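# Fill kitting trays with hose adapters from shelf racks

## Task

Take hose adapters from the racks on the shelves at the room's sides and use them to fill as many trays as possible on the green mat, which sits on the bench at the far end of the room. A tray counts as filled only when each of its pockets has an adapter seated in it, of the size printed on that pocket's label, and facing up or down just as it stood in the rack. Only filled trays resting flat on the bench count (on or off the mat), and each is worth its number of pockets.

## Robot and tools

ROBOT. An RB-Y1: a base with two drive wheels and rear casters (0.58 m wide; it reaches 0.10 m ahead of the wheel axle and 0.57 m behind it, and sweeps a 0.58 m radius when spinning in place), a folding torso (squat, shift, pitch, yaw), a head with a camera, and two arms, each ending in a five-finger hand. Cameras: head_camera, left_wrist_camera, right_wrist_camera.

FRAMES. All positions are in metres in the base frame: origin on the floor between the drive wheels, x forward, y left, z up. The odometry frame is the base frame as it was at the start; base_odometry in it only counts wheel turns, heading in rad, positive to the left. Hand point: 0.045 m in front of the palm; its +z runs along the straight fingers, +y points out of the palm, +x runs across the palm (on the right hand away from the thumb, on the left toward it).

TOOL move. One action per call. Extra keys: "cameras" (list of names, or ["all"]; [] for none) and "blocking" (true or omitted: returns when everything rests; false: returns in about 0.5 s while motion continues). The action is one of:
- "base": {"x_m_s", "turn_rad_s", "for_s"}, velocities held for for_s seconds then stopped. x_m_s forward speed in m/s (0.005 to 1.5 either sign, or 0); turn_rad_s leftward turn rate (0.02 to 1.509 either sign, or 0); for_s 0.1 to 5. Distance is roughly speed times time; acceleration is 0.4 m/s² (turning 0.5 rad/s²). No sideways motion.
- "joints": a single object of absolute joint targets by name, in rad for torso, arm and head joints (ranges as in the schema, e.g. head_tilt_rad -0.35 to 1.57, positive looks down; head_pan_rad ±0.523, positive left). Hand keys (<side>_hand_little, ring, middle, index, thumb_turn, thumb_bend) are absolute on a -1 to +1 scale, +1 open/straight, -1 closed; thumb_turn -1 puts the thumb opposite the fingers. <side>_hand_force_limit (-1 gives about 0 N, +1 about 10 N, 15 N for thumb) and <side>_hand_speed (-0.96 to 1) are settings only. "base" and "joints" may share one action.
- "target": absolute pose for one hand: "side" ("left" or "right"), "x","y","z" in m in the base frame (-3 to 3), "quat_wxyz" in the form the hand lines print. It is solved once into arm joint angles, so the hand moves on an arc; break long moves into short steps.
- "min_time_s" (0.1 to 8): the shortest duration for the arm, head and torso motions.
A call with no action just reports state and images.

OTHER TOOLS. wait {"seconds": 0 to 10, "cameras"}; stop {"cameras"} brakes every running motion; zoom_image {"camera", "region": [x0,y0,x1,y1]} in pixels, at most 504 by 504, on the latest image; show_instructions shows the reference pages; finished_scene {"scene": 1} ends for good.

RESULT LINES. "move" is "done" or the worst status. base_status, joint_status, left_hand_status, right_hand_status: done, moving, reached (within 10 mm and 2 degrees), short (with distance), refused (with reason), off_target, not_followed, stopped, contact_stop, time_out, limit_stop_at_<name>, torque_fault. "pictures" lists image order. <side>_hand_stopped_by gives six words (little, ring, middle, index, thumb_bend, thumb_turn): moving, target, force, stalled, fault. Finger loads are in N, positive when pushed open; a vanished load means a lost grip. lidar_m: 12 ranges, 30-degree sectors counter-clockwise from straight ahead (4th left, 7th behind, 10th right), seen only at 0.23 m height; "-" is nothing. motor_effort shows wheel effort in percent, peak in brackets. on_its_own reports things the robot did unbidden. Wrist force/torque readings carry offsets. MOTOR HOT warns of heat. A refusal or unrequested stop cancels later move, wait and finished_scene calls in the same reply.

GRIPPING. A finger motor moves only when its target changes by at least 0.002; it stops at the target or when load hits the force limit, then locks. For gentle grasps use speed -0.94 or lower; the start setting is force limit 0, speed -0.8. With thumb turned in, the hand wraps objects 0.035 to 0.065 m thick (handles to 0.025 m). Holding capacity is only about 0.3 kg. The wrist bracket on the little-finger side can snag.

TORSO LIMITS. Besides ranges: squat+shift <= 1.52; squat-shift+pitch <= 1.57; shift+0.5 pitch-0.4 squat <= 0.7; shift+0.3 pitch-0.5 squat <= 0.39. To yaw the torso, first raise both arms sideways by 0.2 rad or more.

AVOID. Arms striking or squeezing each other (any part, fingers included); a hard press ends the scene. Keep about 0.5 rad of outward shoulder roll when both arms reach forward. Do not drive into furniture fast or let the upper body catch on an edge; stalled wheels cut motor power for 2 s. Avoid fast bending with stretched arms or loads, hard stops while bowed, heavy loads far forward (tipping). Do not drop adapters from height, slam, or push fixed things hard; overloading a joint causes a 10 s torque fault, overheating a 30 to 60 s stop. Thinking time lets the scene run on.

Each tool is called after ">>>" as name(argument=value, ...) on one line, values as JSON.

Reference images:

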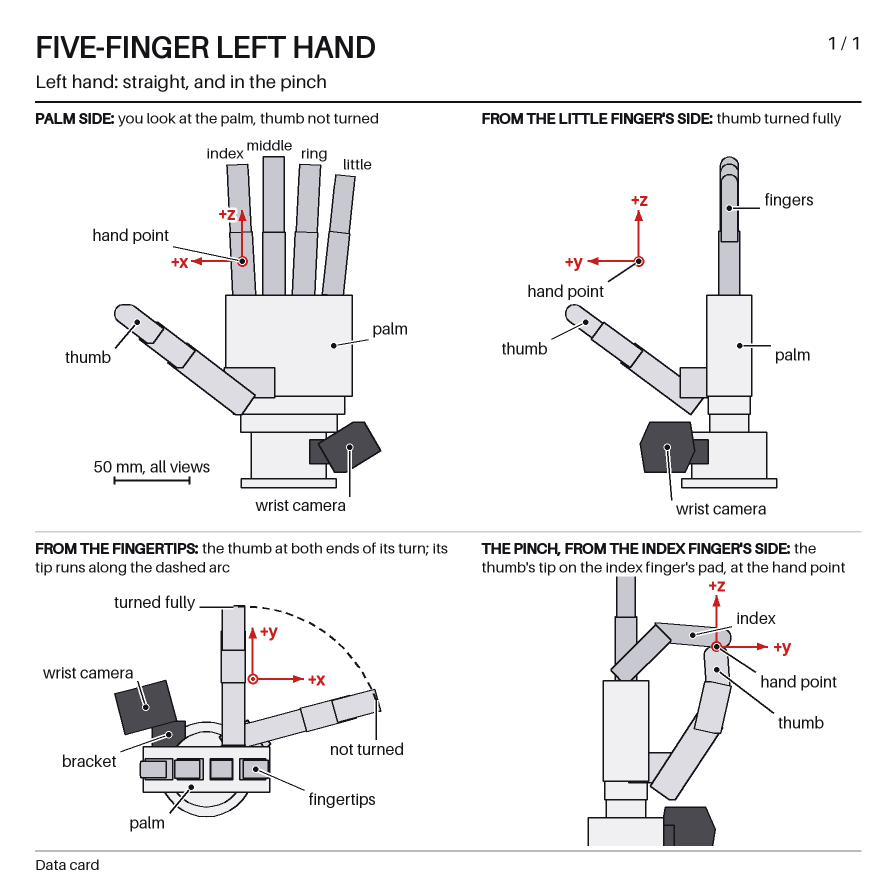

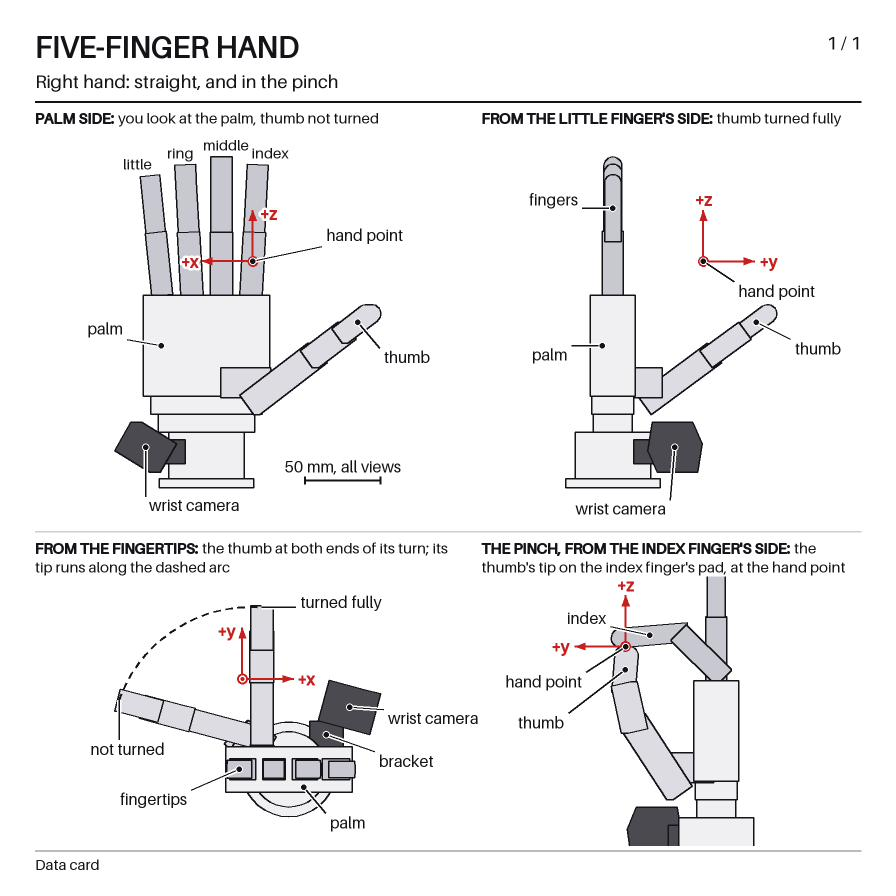

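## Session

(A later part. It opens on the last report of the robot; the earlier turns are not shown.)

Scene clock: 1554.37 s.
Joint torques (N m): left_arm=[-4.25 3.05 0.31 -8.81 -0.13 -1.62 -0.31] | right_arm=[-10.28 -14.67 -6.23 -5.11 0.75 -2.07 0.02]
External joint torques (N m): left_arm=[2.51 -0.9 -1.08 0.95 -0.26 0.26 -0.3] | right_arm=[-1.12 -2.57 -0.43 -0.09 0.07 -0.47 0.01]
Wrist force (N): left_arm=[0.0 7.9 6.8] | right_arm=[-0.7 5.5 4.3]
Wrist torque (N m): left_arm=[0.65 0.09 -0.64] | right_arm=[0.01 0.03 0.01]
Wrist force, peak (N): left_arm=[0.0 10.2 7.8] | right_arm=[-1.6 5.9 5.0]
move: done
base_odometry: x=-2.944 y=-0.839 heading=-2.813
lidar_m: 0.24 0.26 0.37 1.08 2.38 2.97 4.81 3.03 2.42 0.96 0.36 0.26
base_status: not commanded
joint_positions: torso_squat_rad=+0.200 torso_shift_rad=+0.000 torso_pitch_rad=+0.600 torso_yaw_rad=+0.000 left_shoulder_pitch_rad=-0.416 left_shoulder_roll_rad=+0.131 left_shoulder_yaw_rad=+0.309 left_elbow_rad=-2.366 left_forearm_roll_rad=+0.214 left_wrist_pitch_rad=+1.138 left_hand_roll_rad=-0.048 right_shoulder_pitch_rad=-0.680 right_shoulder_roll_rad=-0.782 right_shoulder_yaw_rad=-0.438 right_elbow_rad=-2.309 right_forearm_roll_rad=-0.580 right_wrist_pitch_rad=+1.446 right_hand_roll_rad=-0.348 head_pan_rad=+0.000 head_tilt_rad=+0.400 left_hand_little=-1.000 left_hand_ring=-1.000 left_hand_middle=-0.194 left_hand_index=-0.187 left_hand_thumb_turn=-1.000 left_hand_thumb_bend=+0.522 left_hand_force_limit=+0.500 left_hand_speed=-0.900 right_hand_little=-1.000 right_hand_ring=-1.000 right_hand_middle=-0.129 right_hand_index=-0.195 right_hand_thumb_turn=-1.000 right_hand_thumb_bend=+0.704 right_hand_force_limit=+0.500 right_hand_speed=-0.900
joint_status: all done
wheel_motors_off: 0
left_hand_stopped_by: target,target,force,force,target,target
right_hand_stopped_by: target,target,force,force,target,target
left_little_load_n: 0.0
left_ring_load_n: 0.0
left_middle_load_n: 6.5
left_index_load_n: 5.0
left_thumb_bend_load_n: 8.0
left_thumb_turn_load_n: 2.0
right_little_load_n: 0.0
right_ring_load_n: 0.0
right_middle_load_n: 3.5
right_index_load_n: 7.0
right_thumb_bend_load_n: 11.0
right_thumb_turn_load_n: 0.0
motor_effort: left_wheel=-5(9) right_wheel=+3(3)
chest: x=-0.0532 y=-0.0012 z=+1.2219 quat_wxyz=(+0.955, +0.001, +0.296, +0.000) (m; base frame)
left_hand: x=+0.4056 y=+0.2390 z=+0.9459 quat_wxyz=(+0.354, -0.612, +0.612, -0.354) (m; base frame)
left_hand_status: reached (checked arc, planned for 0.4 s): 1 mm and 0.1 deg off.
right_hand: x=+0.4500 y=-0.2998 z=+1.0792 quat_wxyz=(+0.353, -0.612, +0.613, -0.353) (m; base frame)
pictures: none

Contact. Release and do the right hand.

>>> move(joints={"left_hand_speed":-0.7,"left_hand_index":0.2,"left_hand_middle":0.2,"left_hand_thumb_bend":0.88})

>>> move(target={"side":"left","x":0.3974,"y":0.2388,"z":1.01,"quat_wxyz":[0.3536,-0.6124,0.6124,-0.3536]}, min_time_s=0.7)

>>> move(joints={"left_shoulder_pitch_rad":-0.794,"left_shoulder_roll_rad":0.567,"left_shoulder_yaw_rad":0.675,"left_elbow_rad":-2.223,"left_forearm_roll_rad":0.595,"left_wrist_pitch_rad":1.559,"left_hand_roll_rad":-0.012,"left_hand_speed":0,"left_hand_index":0.1,"left_hand_middle":0.1,"left_hand_thumb_bend":0.76}, min_time_s=0.8)

>>> move(target={"side":"right","x":0.4029,"y":-0.1805,"z":1.01,"quat_wxyz":[0.3536,-0.6124,0.6124,-0.3536]}, min_time_s=1.1)

>>> move(target={"side":"right","x":0.4129,"y":-0.1805,"z":0.958,"quat_wxyz":[0.3536,-0.6124,0.6124,-0.3536]}, min_time_s=0.9, cameras=["head_camera"])

>>> zoom_image(camera="head_camera", region=[610, 210, 730, 310])

>>> zoom_image(camera="head_camera", region=[70, 240, 190, 340])

Scene clock: 1556.23 s.
Joint torques (N m): left_arm=[-3.75 2.96 -0.2 -8.91 -0.18 -1.44 -0.22] | right_arm=[-10.4 -14.8 -6.18 -4.96 0.71 -1.98 0]
External joint torques (N m): left_arm=[3.01 -0.99 -1.58 0.84 -0.31 0.44 -0.21] | right_arm=[-1.23 -2.71 -0.38 0.07 0.03 -0.37 0]
Wrist force (N): left_arm=[-0.2 9.2 7.0] | right_arm=[-0.9 5.5 4.9]
Wrist torque (N m): left_arm=[0.72 0.10 -0.66] | right_arm=[-0.06 0.06 -0.04]
Wrist force, peak (N): left_arm=[-0.3 9.4 7.4] | right_arm=[-0.6 5.9 5.1]
move: done
base_odometry: x=-2.944 y=-0.839 heading=-2.813
lidar_m: 0.24 0.27 0.37 1.09 2.39 2.97 4.81 3.02 2.42 0.95 0.36 0.25
base_status: not commanded
joint_positions: torso_squat_rad=+0.200 torso_shift_rad=+0.000 torso_pitch_rad=+0.600 torso_yaw_rad=+0.000 left_shoulder_pitch_rad=-0.416 left_shoulder_roll_rad=+0.131 left_shoulder_yaw_rad=+0.309 left_elbow_rad=-2.366 left_forearm_roll_rad=+0.214 left_wrist_pitch_rad=+1.138 left_hand_roll_rad=-0.048 right_shoulder_pitch_rad=-0.680 right_shoulder_roll_rad=-0.782 right_shoulder_yaw_rad=-0.438 right_elbow_rad=-2.309 right_forearm_roll_rad=-0.580 right_wrist_pitch_rad=+1.446 right_hand_roll_rad=-0.348 head_pan_rad=+0.000 head_tilt_rad=+0.400 left_hand_little=-1.000 left_hand_ring=-1.000 left_hand_middle=+0.200 left_hand_index=+0.200 left_hand_thumb_turn=-1.000 left_hand_thumb_bend=+0.880 left_hand_force_limit=+0.500 left_hand_speed=-0.700 right_hand_little=-1.000 right_hand_ring=-1.000 right_hand_middle=-0.129 right_hand_index=-0.195 right_hand_thumb_turn=-1.000 right_hand_thumb_bend=+0.704 right_hand_force_limit=+0.500 right_hand_speed=-0.900
joint_status: all done
wheel_motors_off: 0
left_hand_stopped_by: target,target,target,target,target,target
right_hand_stopped_by: target,target,force,force,target,target
left_little_load_n: 0.5
left_ring_load_n: 0.0
left_middle_load_n: 0.0
left_index_load_n: 0.0
left_thumb_bend_load_n: 0.0
left_thumb_turn_load_n: 0.0
right_little_load_n: 0.0
right_ring_load_n: 0.0
right_middle_load_n: 3.5
right_index_load_n: 7.0
right_thumb_bend_load_n: 10.5
right_thumb_turn_load_n: 0.0
motor_effort: left_wheel=-5(10) right_wheel=+2(3)
chest: x=-0.0532 y=-0.0012 z=+1.2219 quat_wxyz=(+0.955, +0.001, +0.296, +0.000) (m; base frame)
left_hand: x=+0.4056 y=+0.2390 z=+0.9459 quat_wxyz=(+0.354, -0.612, +0.612, -0.354) (m; base frame)
right_hand: x=+0.4500 y=-0.2998 z=+1.0792 quat_wxyz=(+0.353, -0.612, +0.613, -0.353) (m; base frame)
pictures: none

Scene clock: 1557.27 s.
Joint torques (N m): left_arm=[-7.1 5.65 3.27 -8.66 -0.01 -1.67 0.14] | right_arm=[-10.25 -14.58 -6.32 -5.08 0.75 -1.9 0.08]
External joint torques (N m): left_arm=[0.33 0.7 1.58 -0.55 0.01 0.22 0.15] | right_arm=[-1.09 -2.48 -0.52 -0.05 0.06 -0.3 0.07]
Wrist force (N): left_arm=[0.1 9.3 7.4] | right_arm=[-1.0 4.7 4.5]
Wrist torque (N m): left_arm=[0.70 0.10 -0.47] | right_arm=[-0.12 0.10 -0.01]
Wrist force, peak (N): left_arm=[0.0 9.9 7.3] | right_arm=[-1.1 5.4 5.6]
move: done
base_odometry: x=-2.944 y=-0.839 heading=-2.813
lidar_m: 0.25 0.26 0.37 1.07 2.39 2.98 4.81 3.03 2.43 0.96 0.35 0.26
base_status: not commanded
joint_positions: torso_squat_rad=+0.200 torso_shift_rad=+0.000 torso_pitch_rad=+0.600 torso_yaw_rad=+0.000 left_shoulder_pitch_rad=-0.530 left_shoulder_roll_rad=+0.213 left_shoulder_yaw_rad=+0.361 left_elbow_rad=-2.533 left_forearm_roll_rad=+0.239 left_wrist_pitch_rad=+1.422 left_hand_roll_rad=+0.034 right_shoulder_pitch_rad=-0.680 right_shoulder_roll_rad=-0.782 right_shoulder_yaw_rad=-0.438 right_elbow_rad=-2.309 right_forearm_roll_rad=-0.580 right_wrist_pitch_rad=+1.446 right_hand_roll_rad=-0.348 head_pan_rad=+0.000 head_tilt_rad=+0.400 left_hand_little=-1.000 left_hand_ring=-1.000 left_hand_middle=+0.200 left_hand_index=+0.200 left_hand_thumb_turn=-1.000 left_hand_thumb_bend=+0.880 left_hand_force_limit=+0.500 left_hand_speed=-0.700 right_hand_little=-1.000 right_hand_ring=-1.000 right_hand_middle=-0.129 right_hand_index=-0.195 right_hand_thumb_turn=-1.000 right_hand_thumb_bend=+0.704 right_hand_force_limit=+0.500 right_hand_speed=-0.900
joint_status: all done
wheel_motors_off: 0
left_hand_stopped_by: target,target,target,target,target,target
right_hand_stopped_by: target,target,force,force,target,target
left_little_load_n: 0.0
left_ring_load_n: 0.0
left_middle_load_n: 0.0
left_index_load_n: 0.0
left_thumb_bend_load_n: -0.5
left_thumb_turn_load_n: 0.0
right_little_load_n: 0.0
right_ring_load_n: 0.0
right_middle_load_n: 3.5
right_index_load_n: 6.5
right_thumb_bend_load_n: 11.0
right_thumb_turn_load_n: 0.0
motor_effort: left_wheel=-7(10) right_wheel=+3(4)
chest: x=-0.0532 y=-0.0012 z=+1.2219 quat_wxyz=(+0.955, +0.001, +0.296, +0.000) (m; base frame)
left_hand: x=+0.3971 y=+0.2390 z=+1.0099 quat_wxyz=(+0.357, -0.611, +0.611, -0.355) (m; base frame)
left_hand_status: reached (checked arc, planned for 0.7 s): 0 mm and 0.5 deg off.
right_hand: x=+0.4500 y=-0.2998 z=+1.0792 quat_wxyz=(+0.353, -0.612, +0.613, -0.353) (m; base frame)
pictures: none

Scene clock: 1558.37 s.
Joint torques (N m): left_arm=[-8.46 11.6 3.98 -5.77 -0.36 -1.46 -0.32] | right_arm=[-10.35 -14.91 -6.74 -5.06 0.71 -1.99 0]
External joint torques (N m): left_arm=[2.13 -0.9 0.56 0.69 -0.41 0.43 -0.32] | right_arm=[-1.19 -2.82 -0.94 -0.04 0.02 -0.39 0]
Wrist force (N): left_arm=[0.2 9.2 7.4] | right_arm=[-0.7 5.2 4.9]
Wrist torque (N m): left_arm=[0.68 0.09 -0.63] | right_arm=[-0.04 0.02 0.02]
Wrist force, peak (N): left_arm=[0.7 9.9 7.5] | right_arm=[-0.9 5.5 5.1]
move: done
base_odometry: x=-2.944 y=-0.839 heading=-2.813
lidar_m: 0.24 0.26 0.37 1.09 2.39 2.98 4.80 3.03 2.44 0.95 0.35 0.25
base_status: not commanded
joint_positions: torso_squat_rad=+0.200 torso_shift_rad=+0.000 torso_pitch_rad=+0.600 torso_yaw_rad=+0.000 left_shoulder_pitch_rad=-0.794 left_shoulder_roll_rad=+0.567 left_shoulder_yaw_rad=+0.675 left_elbow_rad=-2.223 left_forearm_roll_rad=+0.595 left_wrist_pitch_rad=+1.559 left_hand_roll_rad=-0.012 right_shoulder_pitch_rad=-0.680 right_shoulder_roll_rad=-0.782 right_shoulder_yaw_rad=-0.438 right_elbow_rad=-2.309 right_forearm_roll_rad=-0.580 right_wrist_pitch_rad=+1.446 right_hand_roll_rad=-0.348 head_pan_rad=+0.000 head_tilt_rad=+0.400 left_hand_little=-1.000 left_hand_ring=-1.000 left_hand_middle=+0.100 left_hand_index=+0.100 left_hand_thumb_turn=-1.000 left_hand_thumb_bend=+0.760 left_hand_force_limit=+0.500 left_hand_speed=+0.000 right_hand_little=-1.000 right_hand_ring=-1.000 right_hand_middle=-0.129 right_hand_index=-0.195 right_hand_thumb_turn=-1.000 right_hand_thumb_bend=+0.704 right_hand_force_limit=+0.500 right_hand_speed=-0.900
joint_status: all done
wheel_motors_off: 0
left_hand_stopped_by: target,target,target,target,target,target
right_hand_stopped_by: target,target,force,force,target,target
left_little_load_n: 0.0
left_ring_load_n: 0.0
left_middle_load_n: 0.0
left_index_load_n: 0.0
left_thumb_bend_load_n: 0.0
left_thumb_turn_load_n: 0.0
right_little_load_n: 0.0
right_ring_load_n: 0.0
right_middle_load_n: 3.5
right_index_load_n: 6.5
right_thumb_bend_load_n: 11.0
right_thumb_turn_load_n: -0.5
motor_effort: left_wheel=-5(10) right_wheel=+2(4)
chest: x=-0.0532 y=-0.0012 z=+1.2219 quat_wxyz=(+0.955, +0.001, +0.296, +0.000) (m; base frame)
left_hand: x=+0.4502 y=+0.3402 z=+1.0800 quat_wxyz=(+0.354, -0.612, +0.613, -0.353) (m; base frame)
right_hand: x=+0.4500 y=-0.2998 z=+1.0792 quat_wxyz=(+0.353, -0.612, +0.613, -0.353) (m; base frame)
pictures: none

Scene clock: 1559.80 s.
Joint torques (N m): left_arm=[-9.16 11.8 3.95 -5.67 -0.18 -1.58 -0.07] | right_arm=[-8.53 -6.73 -4.07 -7.09 1.02 -1.58 -0.26]
External joint torques (N m): left_arm=[1.43 -0.7 0.52 0.79 -0.23 0.3 -0.06] | right_arm=[-0.6 -1.09 -0.16 -0.22 0.09 -0.09 -0.27]
Wrist force (N): left_arm=[-0.1 9.3 7.4] | right_arm=[-0.1 5.0 5.2]
Wrist torque (N m): left_arm=[0.70 0.14 -0.65] | right_arm=[-0.13 -0.14 -0.11]
Wrist force, peak (N): left_arm=[0.0 9.6 7.3] | right_arm=[-1.0 6.2 4.8]
move: done
base_odometry: x=-2.944 y=-0.839 heading=-2.813
lidar_m: 0.25 0.27 0.37 1.07 2.39 2.97 4.81 3.01 2.43 0.95 0.36 0.26
base_status: not commanded
joint_positions: torso_squat_rad=+0.200 torso_shift_rad=+0.000 torso_pitch_rad=+0.600 torso_yaw_rad=+0.000 left_shoulder_pitch_rad=-0.794 left_shoulder_roll_rad=+0.567 left_shoulder_yaw_rad=+0.675 left_elbow_rad=-2.223 left_forearm_roll_rad=+0.595 left_wrist_pitch_rad=+1.559 left_hand_roll_rad=-0.012 right_shoulder_pitch_rad=-0.589 right_shoulder_roll_rad=-0.520 right_shoulder_yaw_rad=+0.044 right_elbow_rad=-2.532 right_forearm_roll_rad=-0.022 right_wrist_pitch_rad=+1.475 right_hand_roll_rad=-0.515 head_pan_rad=+0.000 head_tilt_rad=+0.400 left_hand_little=-1.000 left_hand_ring=-1.000 left_hand_middle=+0.100 left_hand_index=+0.100 left_hand_thumb_turn=-1.000 left_hand_thumb_bend=+0.760 left_hand_force_limit=+0.500 left_hand_speed=+0.000 right_hand_little=-1.000 right_hand_ring=-1.000 right_hand_middle=-0.129 right_hand_index=-0.195 right_hand_thumb_turn=-1.000 right_hand_thumb_bend=+0.704 right_hand_force_limit=+0.500 right_hand_speed=-0.900
joint_status: all done
wheel_motors_off: 0
left_hand_stopped_by: target,target,target,target,target,target
right_hand_stopped_by: target,target,force,force,target,target
left_little_load_n: 0.5
left_ring_load_n: 0.0
left_middle_load_n: 0.0
left_index_load_n: 0.0
left_thumb_bend_load_n: 0.0
left_thumb_turn_load_n: 0.0
right_little_load_n: 0.0
right_ring_load_n: 0.0
right_middle_load_n: 3.0
right_index_load_n: 7.0
right_thumb_bend_load_n: 10.5
right_thumb_turn_load_n: 0.0
motor_effort: left_wheel=-6(11) right_wheel=+2(4)
chest: x=-0.0532 y=-0.0012 z=+1.2219 quat_wxyz=(+0.955, +0.001, +0.296, +0.000) (m; base frame)
left_hand: x=+0.4502 y=+0.3402 z=+1.0800 quat_wxyz=(+0.354, -0.612, +0.613, -0.353) (m; base frame)
right_hand: x=+0.4027 y=-0.1805 z=+1.0100 quat_wxyz=(+0.354, -0.613, +0.612, -0.353) (m; base frame)
right_hand_status: reached (checked arc, planned for 1.1 s): 0 mm and 0.1 deg off.
pictures: none

Scene clock: 1561.03 s.
Joint torques (N m): left_arm=[-8.63 12.04 3.26 -5.86 -0.02 -1.65 -0.2] | right_arm=[-7.85 -5.15 -3.64 -8.13 1.1 -1.79 -0.53]
External joint torques (N m): left_arm=[1.96 -0.45 -0.17 0.6 -0.07 0.23 -0.19] | right_arm=[-0.54 -0.02 0.28 -0.03 0.16 -0.32 -0.53]
Wrist force (N): left_arm=[-0.1 9.5 7.2] | right_arm=[-0.5 4.2 5.4]
Wrist torque (N m): left_arm=[0.74 0.13 -0.66] | right_arm=[-0.24 -0.07 -0.16]
Wrist force, peak (N): left_arm=[0.2 9.6 7.3] | right_arm=[-0.7 5.8 4.9]
move: done
base_odometry: x=-2.944 y=-0.839 heading=-2.813
lidar_m: 0.24 0.27 0.37 1.09 2.39 2.97 4.80 3.02 2.42 0.96 0.35 0.26
base_status: not commanded
joint_positions: torso_squat_rad=+0.200 torso_shift_rad=+0.000 torso_pitch_rad=+0.600 torso_yaw_rad=+0.000 left_shoulder_pitch_rad=-0.794 left_shoulder_roll_rad=+0.567 left_shoulder_yaw_rad=+0.675 left_elbow_rad=-2.223 left_forearm_roll_rad=+0.595 left_wrist_pitch_rad=+1.559 left_hand_roll_rad=-0.012 right_shoulder_pitch_rad=-0.489 right_shoulder_roll_rad=-0.489 right_shoulder_yaw_rad=+0.101 right_elbow_rad=-2.394 right_forearm_roll_rad=+0.064 right_wrist_pitch_rad=+1.244 right_hand_roll_rad=-0.534 head_pan_rad=+0.000 head_tilt_rad=+0.400 left_hand_little=-1.000 left_hand_ring=-1.000 left_hand_middle=+0.100 left_hand_index=+0.100 left_hand_thumb_turn=-1.000 left_hand_thumb_bend=+0.760 left_hand_force_limit=+0.500 left_hand_speed=+0.000 right_hand_little=-1.000 right_hand_ring=-1.000 right_hand_middle=-0.129 right_hand_index=-0.195 right_hand_thumb_turn=-1.000 right_hand_thumb_bend=+0.704 right_hand_force_limit=+0.500 right_hand_speed=-0.900
joint_status: all done
wheel_motors_off: 0
left_hand_stopped_by: target,target,target,target,target,target
right_hand_stopped_by: target,target,force,force,target,target
left_little_load_n: 0.5
left_ring_load_n: 0.0
left_middle_load_n: 0.0
left_index_load_n: 0.0
left_thumb_bend_load_n: 0.0
left_thumb_turn_load_n: 0.0
right_little_load_n: 0.0
right_ring_load_n: 0.0
right_middle_load_n: 3.5
right_index_load_n: 7.0
right_thumb_bend_load_n: 11.0
right_thumb_turn_load_n: -0.5
motor_effort: left_wheel=-8(9) right_wheel=+3(4)
chest: x=-0.0532 y=-0.0012 z=+1.2219 quat_wxyz=(+0.955, +0.001, +0.296, +0.000) (m; base frame)
left_hand: x=+0.4502 y=+0.3402 z=+1.0800 quat_wxyz=(+0.354, -0.612, +0.613, -0.353) (m; base frame)
right_hand: x=+0.4121 y=-0.1807 z=+0.9581 quat_wxyz=(+0.352, -0.613, +0.612, -0.353) (m; base frame)
right_hand_status: reached (checked arc, planned for 0.9 s): 1 mm and 0.2 deg off.
pictures: head_camera
camera_calibration:
head_camera: T_world_to_cam=[[-0.0232897, -0.999714, 0.00541666, -0.00534959], [-0.852585, 0.0170322, -0.52231, 0.847539], [0.522069, -0.0167826, -0.852738, 1.07829], [0, 0, 0, 1]] pos_world=[0.159536, -0.00168703, 1.3622]

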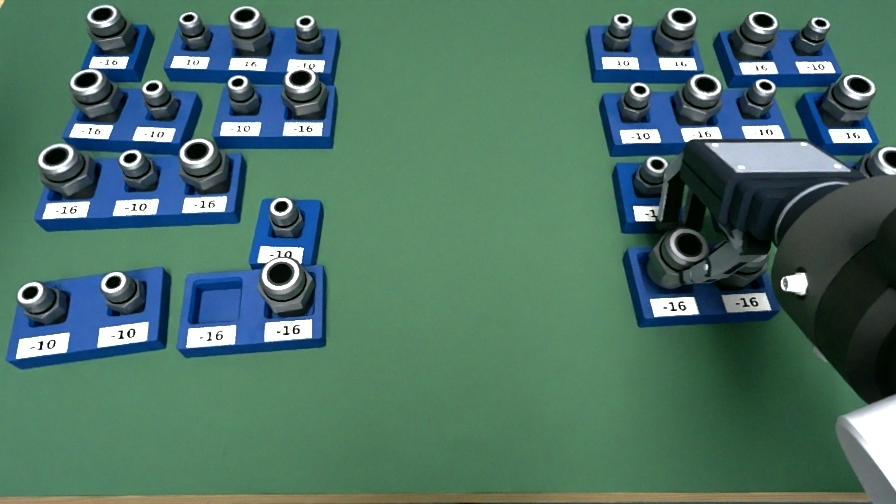

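Scaled by 4.200 from the camera's 896x504 image, which has a finer 1280x720 frame.

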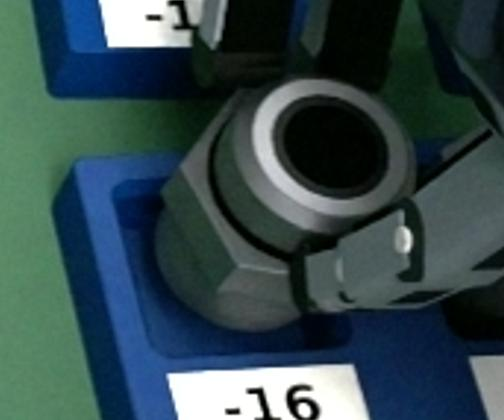

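Scaled by 4.200 from the camera's 896x504 image, which has a finer 1280x720 frame.

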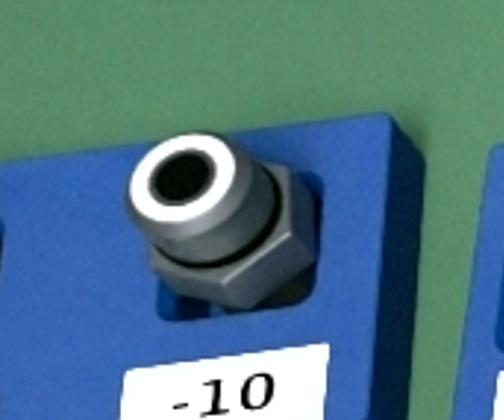

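>>> move(target={"side":"right","x":0.4142,"y":-0.1803,"z":0.948,"quat_wxyz":[0.3536,-0.6124,0.6124,-0.3536]}, min_time_s=0.6, cameras=["head_camera"])

>>> zoom_image(camera="head_camera", region=[610, 210, 730, 310])

Scene clock: 1562.23 s.
Joint torques (N m): left_arm=[-8.96 11.93 3.86 -5.99 0.02 -1.39 -0.21] | right_arm=[-7.88 -4.73 -3.59 -8.03 1.21 -1.88 -0.62]
External joint torques (N m): left_arm=[1.63 -0.57 0.44 0.47 -0.04 0.49 -0.2] | right_arm=[-0.66 0.3 0.3 0.26 0.26 -0.41 -0.62]
Wrist force (N): left_arm=[-0.2 9.3 7.1] | right_arm=[-1.3 4.8 4.7]
Wrist torque (N m): left_arm=[0.69 0.13 -0.65] | right_arm=[-0.08 0.09 -0.21]
Wrist force, peak (N): left_arm=[-0.2 9.6 7.3] | right_arm=[0.4 5.7 5.6]
move: done
base_odometry: x=-2.944 y=-0.839 heading=-2.813
lidar_m: 0.25 0.27 0.36 1.08 2.38 2.98 4.81 3.01 2.43 0.96 0.36 0.27
base_status: not commanded
joint_positions: torso_squat_rad=+0.200 torso_shift_rad=+0.000 torso_pitch_rad=+0.600 torso_yaw_rad=+0.000 left_shoulder_pitch_rad=-0.794 left_shoulder_roll_rad=+0.567 left_shoulder_yaw_rad=+0.675 left_elbow_rad=-2.223 left_forearm_roll_rad=+0.595 left_wrist_pitch_rad=+1.559 left_hand_roll_rad=-0.012 right_shoulder_pitch_rad=-0.474 right_shoulder_roll_rad=-0.482 right_shoulder_yaw_rad=+0.111 right_elbow_rad=-2.365 right_forearm_roll_rad=+0.082 right_wrist_pitch_rad=+1.199 right_hand_roll_rad=-0.541 head_pan_rad=+0.000 head_tilt_rad=+0.400 left_hand_little=-1.000 left_hand_ring=-1.000 left_hand_middle=+0.100 left_hand_index=+0.100 left_hand_thumb_turn=-1.000 left_hand_thumb_bend=+0.760 left_hand_force_limit=+0.500 left_hand_speed=+0.000 right_hand_little=-1.000 right_hand_ring=-1.000 right_hand_middle=-0.129 right_hand_index=-0.195 right_hand_thumb_turn=-1.000 right_hand_thumb_bend=+0.704 right_hand_force_limit=+0.500 right_hand_speed=-0.900
joint_status: all done
wheel_motors_off: 0
left_hand_stopped_by: target,target,target,target,target,target
right_hand_stopped_by: target,target,force,force,target,target
left_little_load_n: 0.0
left_ring_load_n: 0.0
left_middle_load_n: 0.0
left_index_load_n: 0.0
left_thumb_bend_load_n: 0.0
left_thumb_turn_load_n: 0.0
right_little_load_n: 0.0
right_ring_load_n: 0.0
right_middle_load_n: 3.5
right_index_load_n: 7.0
right_thumb_bend_load_n: 10.5
right_thumb_turn_load_n: -0.5
motor_effort: left_wheel=-5(10) right_wheel=+4(4)
chest: x=-0.0532 y=-0.0012 z=+1.2219 quat_wxyz=(+0.955, +0.001, +0.296, +0.000) (m; base frame)
left_hand: x=+0.4502 y=+0.3402 z=+1.0800 quat_wxyz=(+0.354, -0.612, +0.613, -0.353) (m; base frame)
right_hand: x=+0.4136 y=-0.1805 z=+0.9480 quat_wxyz=(+0.353, -0.613, +0.612, -0.353) (m; base frame)
right_hand_status: reached (checked arc, planned for 0.6 s): 1 mm and 0.1 deg off.
pictures: head_camera
camera_calibration:
head_camera: T_world_to_cam=[[-0.0232897, -0.999714, 0.00541666, -0.00534959], [-0.852585, 0.0170322, -0.52231, 0.847539], [0.522069, -0.0167826, -0.852738, 1.07829], [0, 0, 0, 1]] pos_world=[0.159536, -0.00168703, 1.3622]

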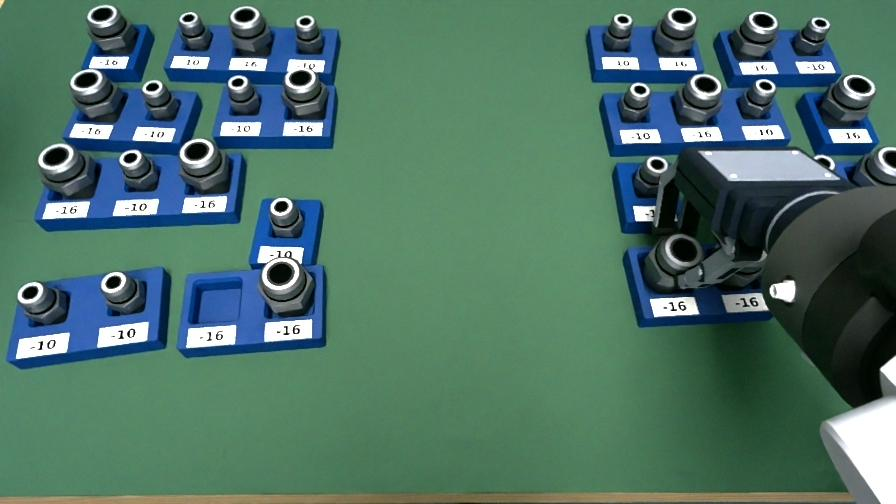

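Scaled by 4.200 from the camera's 896x504 image, which has a finer 1280x720 frame.

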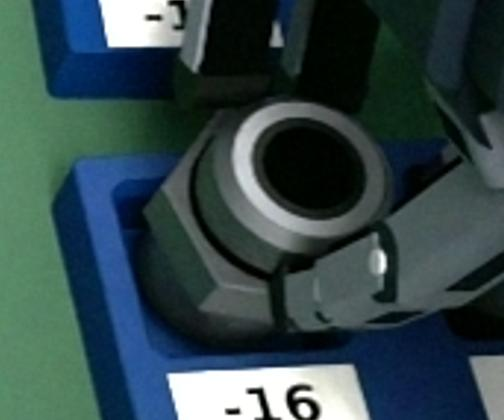

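>>> move(target={"side":"right","x":0.4142,"y":-0.1803,"z":0.9398,"quat_wxyz":[0.3536,-0.6124,0.6124,-0.3536]}, min_time_s=0.7)

Scene clock: 1563.47 s.
Joint torques (N m): left_arm=[-9.2 11.93 3.92 -5.96 -0.12 -1.49 -0.25] | right_arm=[-4.63 -5.11 -2.14 -5.17 0.74 -0.45 -0.33]
External joint torques (N m): left_arm=[1.39 -0.56 0.49 0.5 -0.17 0.39 -0.25] | right_arm=[2.46 -0.18 1.72 3.25 -0.2 1.02 -0.33]
Wrist force (N): left_arm=[-0.1 9.2 7.2] | right_arm=[-1.1 -2.3 -0.6]
Wrist torque (N m): left_arm=[0.70 0.12 -0.65] | right_arm=[-0.25 0.01 -0.20]
Wrist force, peak (N): left_arm=[-0.2 9.6 7.4] | right_arm=[-0.7 5.4 5.0]
move: done
base_odometry: x=-2.944 y=-0.839 heading=-2.813
lidar_m: 0.24 0.26 0.38 1.08 2.39 2.98 4.81 3.02 2.42 0.95 0.36 0.26
base_status: not commanded
joint_positions: torso_squat_rad=+0.200 torso_shift_rad=+0.000 torso_pitch_rad=+0.600 torso_yaw_rad=+0.000 left_shoulder_pitch_rad=-0.794 left_shoulder_roll_rad=+0.567 left_shoulder_yaw_rad=+0.675 left_elbow_rad=-2.223 left_forearm_roll_rad=+0.595 left_wrist_pitch_rad=+1.559 left_hand_roll_rad=-0.012 right_shoulder_pitch_rad=-0.460 right_shoulder_roll_rad=-0.476 right_shoulder_yaw_rad=+0.118 right_elbow_rad=-2.344 right_forearm_roll_rad=+0.096 right_wrist_pitch_rad=+1.164 right_hand_roll_rad=-0.546 head_pan_rad=+0.000 head_tilt_rad=+0.400 left_hand_little=-1.000 left_hand_ring=-1.000 left_hand_middle=+0.100 left_hand_index=+0.100 left_hand_thumb_turn=-1.000 left_hand_thumb_bend=+0.760 left_hand_force_limit=+0.500 left_hand_speed=+0.000 right_hand_little=-1.000 right_hand_ring=-1.000 right_hand_middle=-0.129 right_hand_index=-0.195 right_hand_thumb_turn=-1.000 right_hand_thumb_bend=+0.704 right_hand_force_limit=+0.500 right_hand_speed=-0.900
joint_status: all done
wheel_motors_off: 0
left_hand_stopped_by: target,target,target,target,target,target
right_hand_stopped_by: target,target,force,force,target,target
left_little_load_n: 0.0
left_ring_load_n: 0.0
left_middle_load_n: 0.0
left_index_load_n: 0.0
left_thumb_bend_load_n: 0.0
left_thumb_turn_load_n: 0.0
right_little_load_n: 0.0
right_ring_load_n: 0.0
right_middle_load_n: 3.5
right_index_load_n: 8.0
right_thumb_bend_load_n: 9.5
right_thumb_turn_load_n: 0.0
motor_effort: left_wheel=-8(11) right_wheel=+3(4)
chest: x=-0.0533 y=-0.0012 z=+1.2219 quat_wxyz=(+0.955, +0.001, +0.295, +0.000) (m; base frame)
left_hand: x=+0.4501 y=+0.3402 z=+1.0801 quat_wxyz=(+0.354, -0.612, +0.613, -0.353) (m; base frame)
right_hand: x=+0.4142 y=-0.1803 z=+0.9406 quat_wxyz=(+0.354, -0.612, +0.612, -0.354) (m; base frame)
right_hand_status: reached (checked arc, planned for 0.7 s): 1 mm and 0.1 deg off.
pictures: none

>>> move(joints={"right_hand_speed":-0.7,"right_hand_index":0.2,"right_hand_middle":0.2,"right_hand_thumb_bend":0.88})

>>> move(target={"side":"right","x":0.4062,"y":-0.1803,"z":1.01,"quat_wxyz":[0.3536,-0.6124,0.6124,-0.3536]}, min_time_s=0.7)

>>> move(joints={"right_shoulder_pitch_rad":-0.68,"right_shoulder_roll_rad":-0.782,"right_shoulder_yaw_rad":-0.438,"right_elbow_rad":-2.309,"right_forearm_roll_rad":-0.58,"right_wrist_pitch_rad":1.446,"right_hand_roll_rad":-0.348,"right_hand_speed":0,"right_hand_index":-0.05,"right_hand_middle":-0.02,"right_hand_thumb_bend":0.6}, min_time_s=0.8, cameras=["head_camera"])

>>> zoom_image(camera="head_camera", region=[560, 200, 896, 350])

Scene clock: 1564.73 s.
Joint torques (N m): left_arm=[-9.01 11.69 4.05 -5.92 -0.12 -1.48 -0.1] | right_arm=[-6.5 -4.48 -3.1 -7.42 0.78 -1.21 -0.48]
External joint torques (N m): left_arm=[1.59 -0.81 0.62 0.54 -0.18 0.4 -0.09] | right_arm=[0.6 0.46 0.76 1.01 -0.16 0.25 -0.48]
Wrist force (N): left_arm=[0.1 9.2 7.0] | right_arm=[-1.3 3.0 4.1]
Wrist torque (N m): left_arm=[0.69 0.09 -0.64] | right_arm=[-0.12 0.02 -0.20]
Wrist force, peak (N): left_arm=[0.0 9.6 7.2] | right_arm=[-1.0 3.9 4.1]
move: done
base_odometry: x=-2.944 y=-0.839 heading=-2.813
lidar_m: 0.24 0.25 0.37 1.07 2.39 2.98 4.81 3.02 2.42 0.95 0.36 0.26
base_status: not commanded
joint_positions: torso_squat_rad=+0.200 torso_shift_rad=+0.000 torso_pitch_rad=+0.600 torso_yaw_rad=+0.000 left_shoulder_pitch_rad=-0.794 left_shoulder_roll_rad=+0.567 left_shoulder_yaw_rad=+0.675 left_elbow_rad=-2.223 left_forearm_roll_rad=+0.595 left_wrist_pitch_rad=+1.559 left_hand_roll_rad=-0.012 right_shoulder_pitch_rad=-0.460 right_shoulder_roll_rad=-0.476 right_shoulder_yaw_rad=+0.119 right_elbow_rad=-2.343 right_forearm_roll_rad=+0.096 right_wrist_pitch_rad=+1.164 right_hand_roll_rad=-0.546 head_pan_rad=+0.000 head_tilt_rad=+0.400 left_hand_little=-1.000 left_hand_ring=-1.000 left_hand_middle=+0.100 left_hand_index=+0.100 left_hand_thumb_turn=-1.000 left_hand_thumb_bend=+0.760 left_hand_force_limit=+0.500 left_hand_speed=+0.000 right_hand_little=-1.000 right_hand_ring=-1.000 right_hand_middle=+0.200 right_hand_index=+0.200 right_hand_thumb_turn=-1.000 right_hand_thumb_bend=+0.880 right_hand_force_limit=+0.500 right_hand_speed=-0.700
joint_status: all done
wheel_motors_off: 0
left_hand_stopped_by: target,target,target,target,target,target
right_hand_stopped_by: target,target,target,target,target,target
left_little_load_n: 0.0
left_ring_load_n: 0.0
left_middle_load_n: 0.0
left_index_load_n: 0.0
left_thumb_bend_load_n: 0.0
left_thumb_turn_load_n: 0.0
right_little_load_n: 0.0
right_ring_load_n: 0.0
right_middle_load_n: 0.0
right_index_load_n: 0.0
right_thumb_bend_load_n: 0.0
right_thumb_turn_load_n: 0.0
motor_effort: left_wheel=-7(10) right_wheel=+4(4)
chest: x=-0.0533 y=-0.0012 z=+1.2219 quat_wxyz=(+0.955, +0.001, +0.295, +0.000) (m; base frame)
left_hand: x=+0.4501 y=+0.3402 z=+1.0801 quat_wxyz=(+0.354, -0.612, +0.613, -0.353) (m; base frame)
right_hand: x=+0.4139 y=-0.1804 z=+0.9402 quat_wxyz=(+0.353, -0.613, +0.612, -0.354) (m; base frame)
pictures: none

Scene clock: 1565.77 s.
Joint torques (N m): left_arm=[-9.2 11.54 4.3 -5.96 -0.29 -1.39 -0.3] | right_arm=[-8.08 -7.42 -4.42 -6.4 0.89 -1.28 0.02]
External joint torques (N m): left_arm=[1.39 -0.96 0.87 0.5 -0.34 0.49 -0.29] | right_arm=[-0.13 -1.87 -0.55 0.56 -0.04 0.22 0.02]
Wrist force (N): left_arm=[0.0 9.3 7.1] | right_arm=[-0.7 3.5 3.2]
Wrist torque (N m): left_arm=[0.71 0.11 -0.65] | right_arm=[-0.06 -0.03 -0.02]
Wrist force, peak (N): left_arm=[0.1 9.5 7.4] | right_arm=[-0.8 3.9 4.1]
move: done
base_odometry: x=-2.944 y=-0.839 heading=-2.813
lidar_m: 0.24 0.26 0.38 1.08 2.39 2.98 4.81 3.01 2.42 0.94 0.35 0.26
base_status: not commanded
joint_positions: torso_squat_rad=+0.200 torso_shift_rad=+0.000 torso_pitch_rad=+0.600 torso_yaw_rad=+0.000 left_shoulder_pitch_rad=-0.794 left_shoulder_roll_rad=+0.567 left_shoulder_yaw_rad=+0.675 left_elbow_rad=-2.223 left_forearm_roll_rad=+0.595 left_wrist_pitch_rad=+1.559 left_hand_roll_rad=-0.012 right_shoulder_pitch_rad=-0.585 right_shoulder_roll_rad=-0.513 right_shoulder_yaw_rad=+0.046 right_elbow_rad=-2.523 right_forearm_roll_rad=-0.011 right_wrist_pitch_rad=+1.455 right_hand_roll_rad=-0.510 head_pan_rad=+0.000 head_tilt_rad=+0.400 left_hand_little=-1.000 left_hand_ring=-1.000 left_hand_middle=+0.100 left_hand_index=+0.100 left_hand_thumb_turn=-1.000 left_hand_thumb_bend=+0.760 left_hand_force_limit=+0.500 left_hand_speed=+0.000 right_hand_little=-1.000 right_hand_ring=-1.000 right_hand_middle=+0.200 right_hand_index=+0.200 right_hand_thumb_turn=-1.000 right_hand_thumb_bend=+0.880 right_hand_force_limit=+0.500 right_hand_speed=-0.700
joint_status: all done
wheel_motors_off: 0
left_hand_stopped_by: target,target,target,target,target,target
right_hand_stopped_by: target,target,target,target,target,target
left_little_load_n: 0.0
left_ring_load_n: 0.0
left_middle_load_n: 0.0
left_index_load_n: 0.0
left_thumb_bend_load_n: 0.0
left_thumb_turn_load_n: 0.0
right_little_load_n: 0.0
right_ring_load_n: 0.0
right_middle_load_n: 0.0
right_index_load_n: 0.0
right_thumb_bend_load_n: 0.0
right_thumb_turn_load_n: 0.0
motor_effort: left_wheel=-7(10) right_wheel=+3(4)
chest: x=-0.0533 y=-0.0012 z=+1.2219 quat_wxyz=(+0.955, +0.001, +0.295, +0.000) (m; base frame)
left_hand: x=+0.4501 y=+0.3402 z=+1.0801 quat_wxyz=(+0.354, -0.612, +0.613, -0.353) (m; base frame)
right_hand: x=+0.4056 y=-0.1799 z=+1.0096 quat_wxyz=(+0.357, -0.611, +0.610, -0.356) (m; base frame)
right_hand_status: reached (checked arc, planned for 0.7 s): 1 mm and 0.5 deg off.
pictures: none

Scene clock: 1566.90 s.
Joint torques (N m): left_arm=[-8.94 11.91 3.4 -6.27 -0.21 -1.56 -0.17] | right_arm=[-9.87 -13.36 -4.97 -4.57 0.81 -1.54 -0.17]
External joint torques (N m): left_arm=[1.66 -0.59 -0.03 0.19 -0.27 0.33 -0.16] | right_arm=[-0.7 -1.26 0.83 0.45 0.12 0.07 -0.18]
Wrist force (N): left_arm=[0.0 9.5 7.4] | right_arm=[-1.4 3.2 3.9]
Wrist torque (N m): left_arm=[0.73 0.11 -0.64] | right_arm=[-0.09 0.14 -0.05]
Wrist force, peak (N): left_arm=[-0.3 9.6 7.5] | right_arm=[-1.5 4.7 4.2]
move: done
base_odometry: x=-2.944 y=-0.839 heading=-2.813
lidar_m: 0.24 0.26 0.37 1.07 2.40 2.98 4.80 3.03 2.43 0.97 0.35 0.26
base_status: not commanded
joint_positions: torso_squat_rad=+0.200 torso_shift_rad=+0.000 torso_pitch_rad=+0.600 torso_yaw_rad=+0.000 left_shoulder_pitch_rad=-0.794 left_shoulder_roll_rad=+0.567 left_shoulder_yaw_rad=+0.675 left_elbow_rad=-2.223 left_forearm_roll_rad=+0.595 left_wrist_pitch_rad=+1.559 left_hand_roll_rad=-0.012 right_shoulder_pitch_rad=-0.680 right_shoulder_roll_rad=-0.782 right_shoulder_yaw_rad=-0.438 right_elbow_rad=-2.309 right_forearm_roll_rad=-0.580 right_wrist_pitch_rad=+1.446 right_hand_roll_rad=-0.348 head_pan_rad=+0.000 head_tilt_rad=+0.400 left_hand_little=-1.000 left_hand_ring=-1.000 left_hand_middle=+0.100 left_hand_index=+0.100 left_hand_thumb_turn=-1.000 left_hand_thumb_bend=+0.760 left_hand_force_limit=+0.500 left_hand_speed=+0.000 right_hand_little=-1.000 right_hand_ring=-1.000 right_hand_middle=-0.020 right_hand_index=-0.050 right_hand_thumb_turn=-1.000 right_hand_thumb_bend=+0.600 right_hand_force_limit=+0.500 right_hand_speed=+0.000
joint_status: all done
wheel_motors_off: 0
left_hand_stopped_by: target,target,target,target,target,target
right_hand_stopped_by: target,target,target,target,target,target
left_little_load_n: 0.0
left_ring_load_n: 0.0
left_middle_load_n: 0.0
left_index_load_n: 0.0
left_thumb_bend_load_n: 0.0
left_thumb_turn_load_n: 0.0
right_little_load_n: 0.0
right_ring_load_n: 0.0
right_middle_load_n: 0.0
right_index_load_n: 0.0
right_thumb_bend_load_n: 0.0
right_thumb_turn_load_n: 0.0
motor_effort: left_wheel=-7(9) right_wheel=+3(4)
chest: x=-0.0533 y=-0.0012 z=+1.2219 quat_wxyz=(+0.955, +0.001, +0.295, +0.000) (m; base frame)
left_hand: x=+0.4501 y=+0.3402 z=+1.0801 quat_wxyz=(+0.354, -0.612, +0.613, -0.353) (m; base frame)
right_hand: x=+0.4500 y=-0.2999 z=+1.0796 quat_wxyz=(+0.353, -0.612, +0.613, -0.353) (m; base frame)
pictures: head_camera
camera_calibration:
head_camera: T_world_to_cam=[[-0.0232905, -0.999714, 0.00541131, -0.00534508], [-0.852469, 0.0170318, -0.5225, 0.847746], [0.522259, -0.0167822, -0.852622, 1.07824], [0, 0, 0, 1]] pos_world=[0.159435, -0.00168703, 1.3623]

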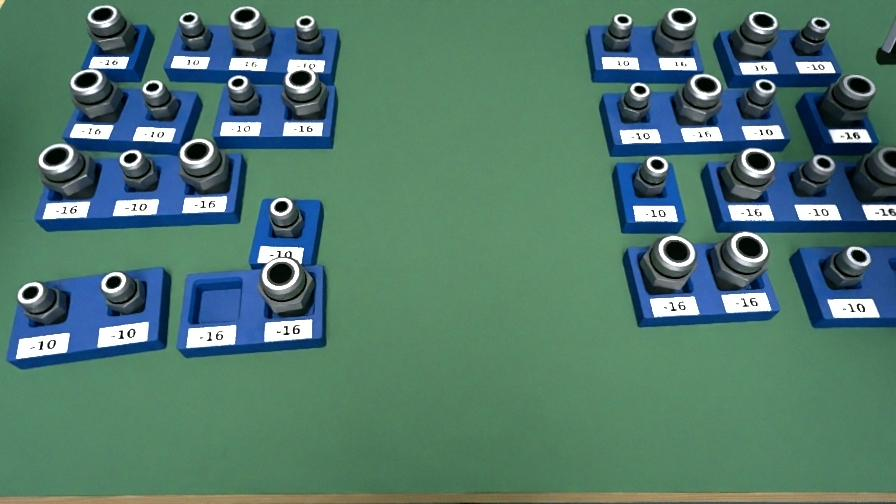

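Scaled by 1.500 from the camera's 896x504 image, which has a finer 1280x720 frame.

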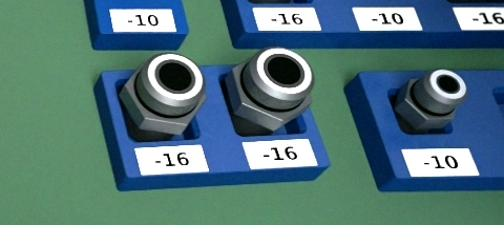

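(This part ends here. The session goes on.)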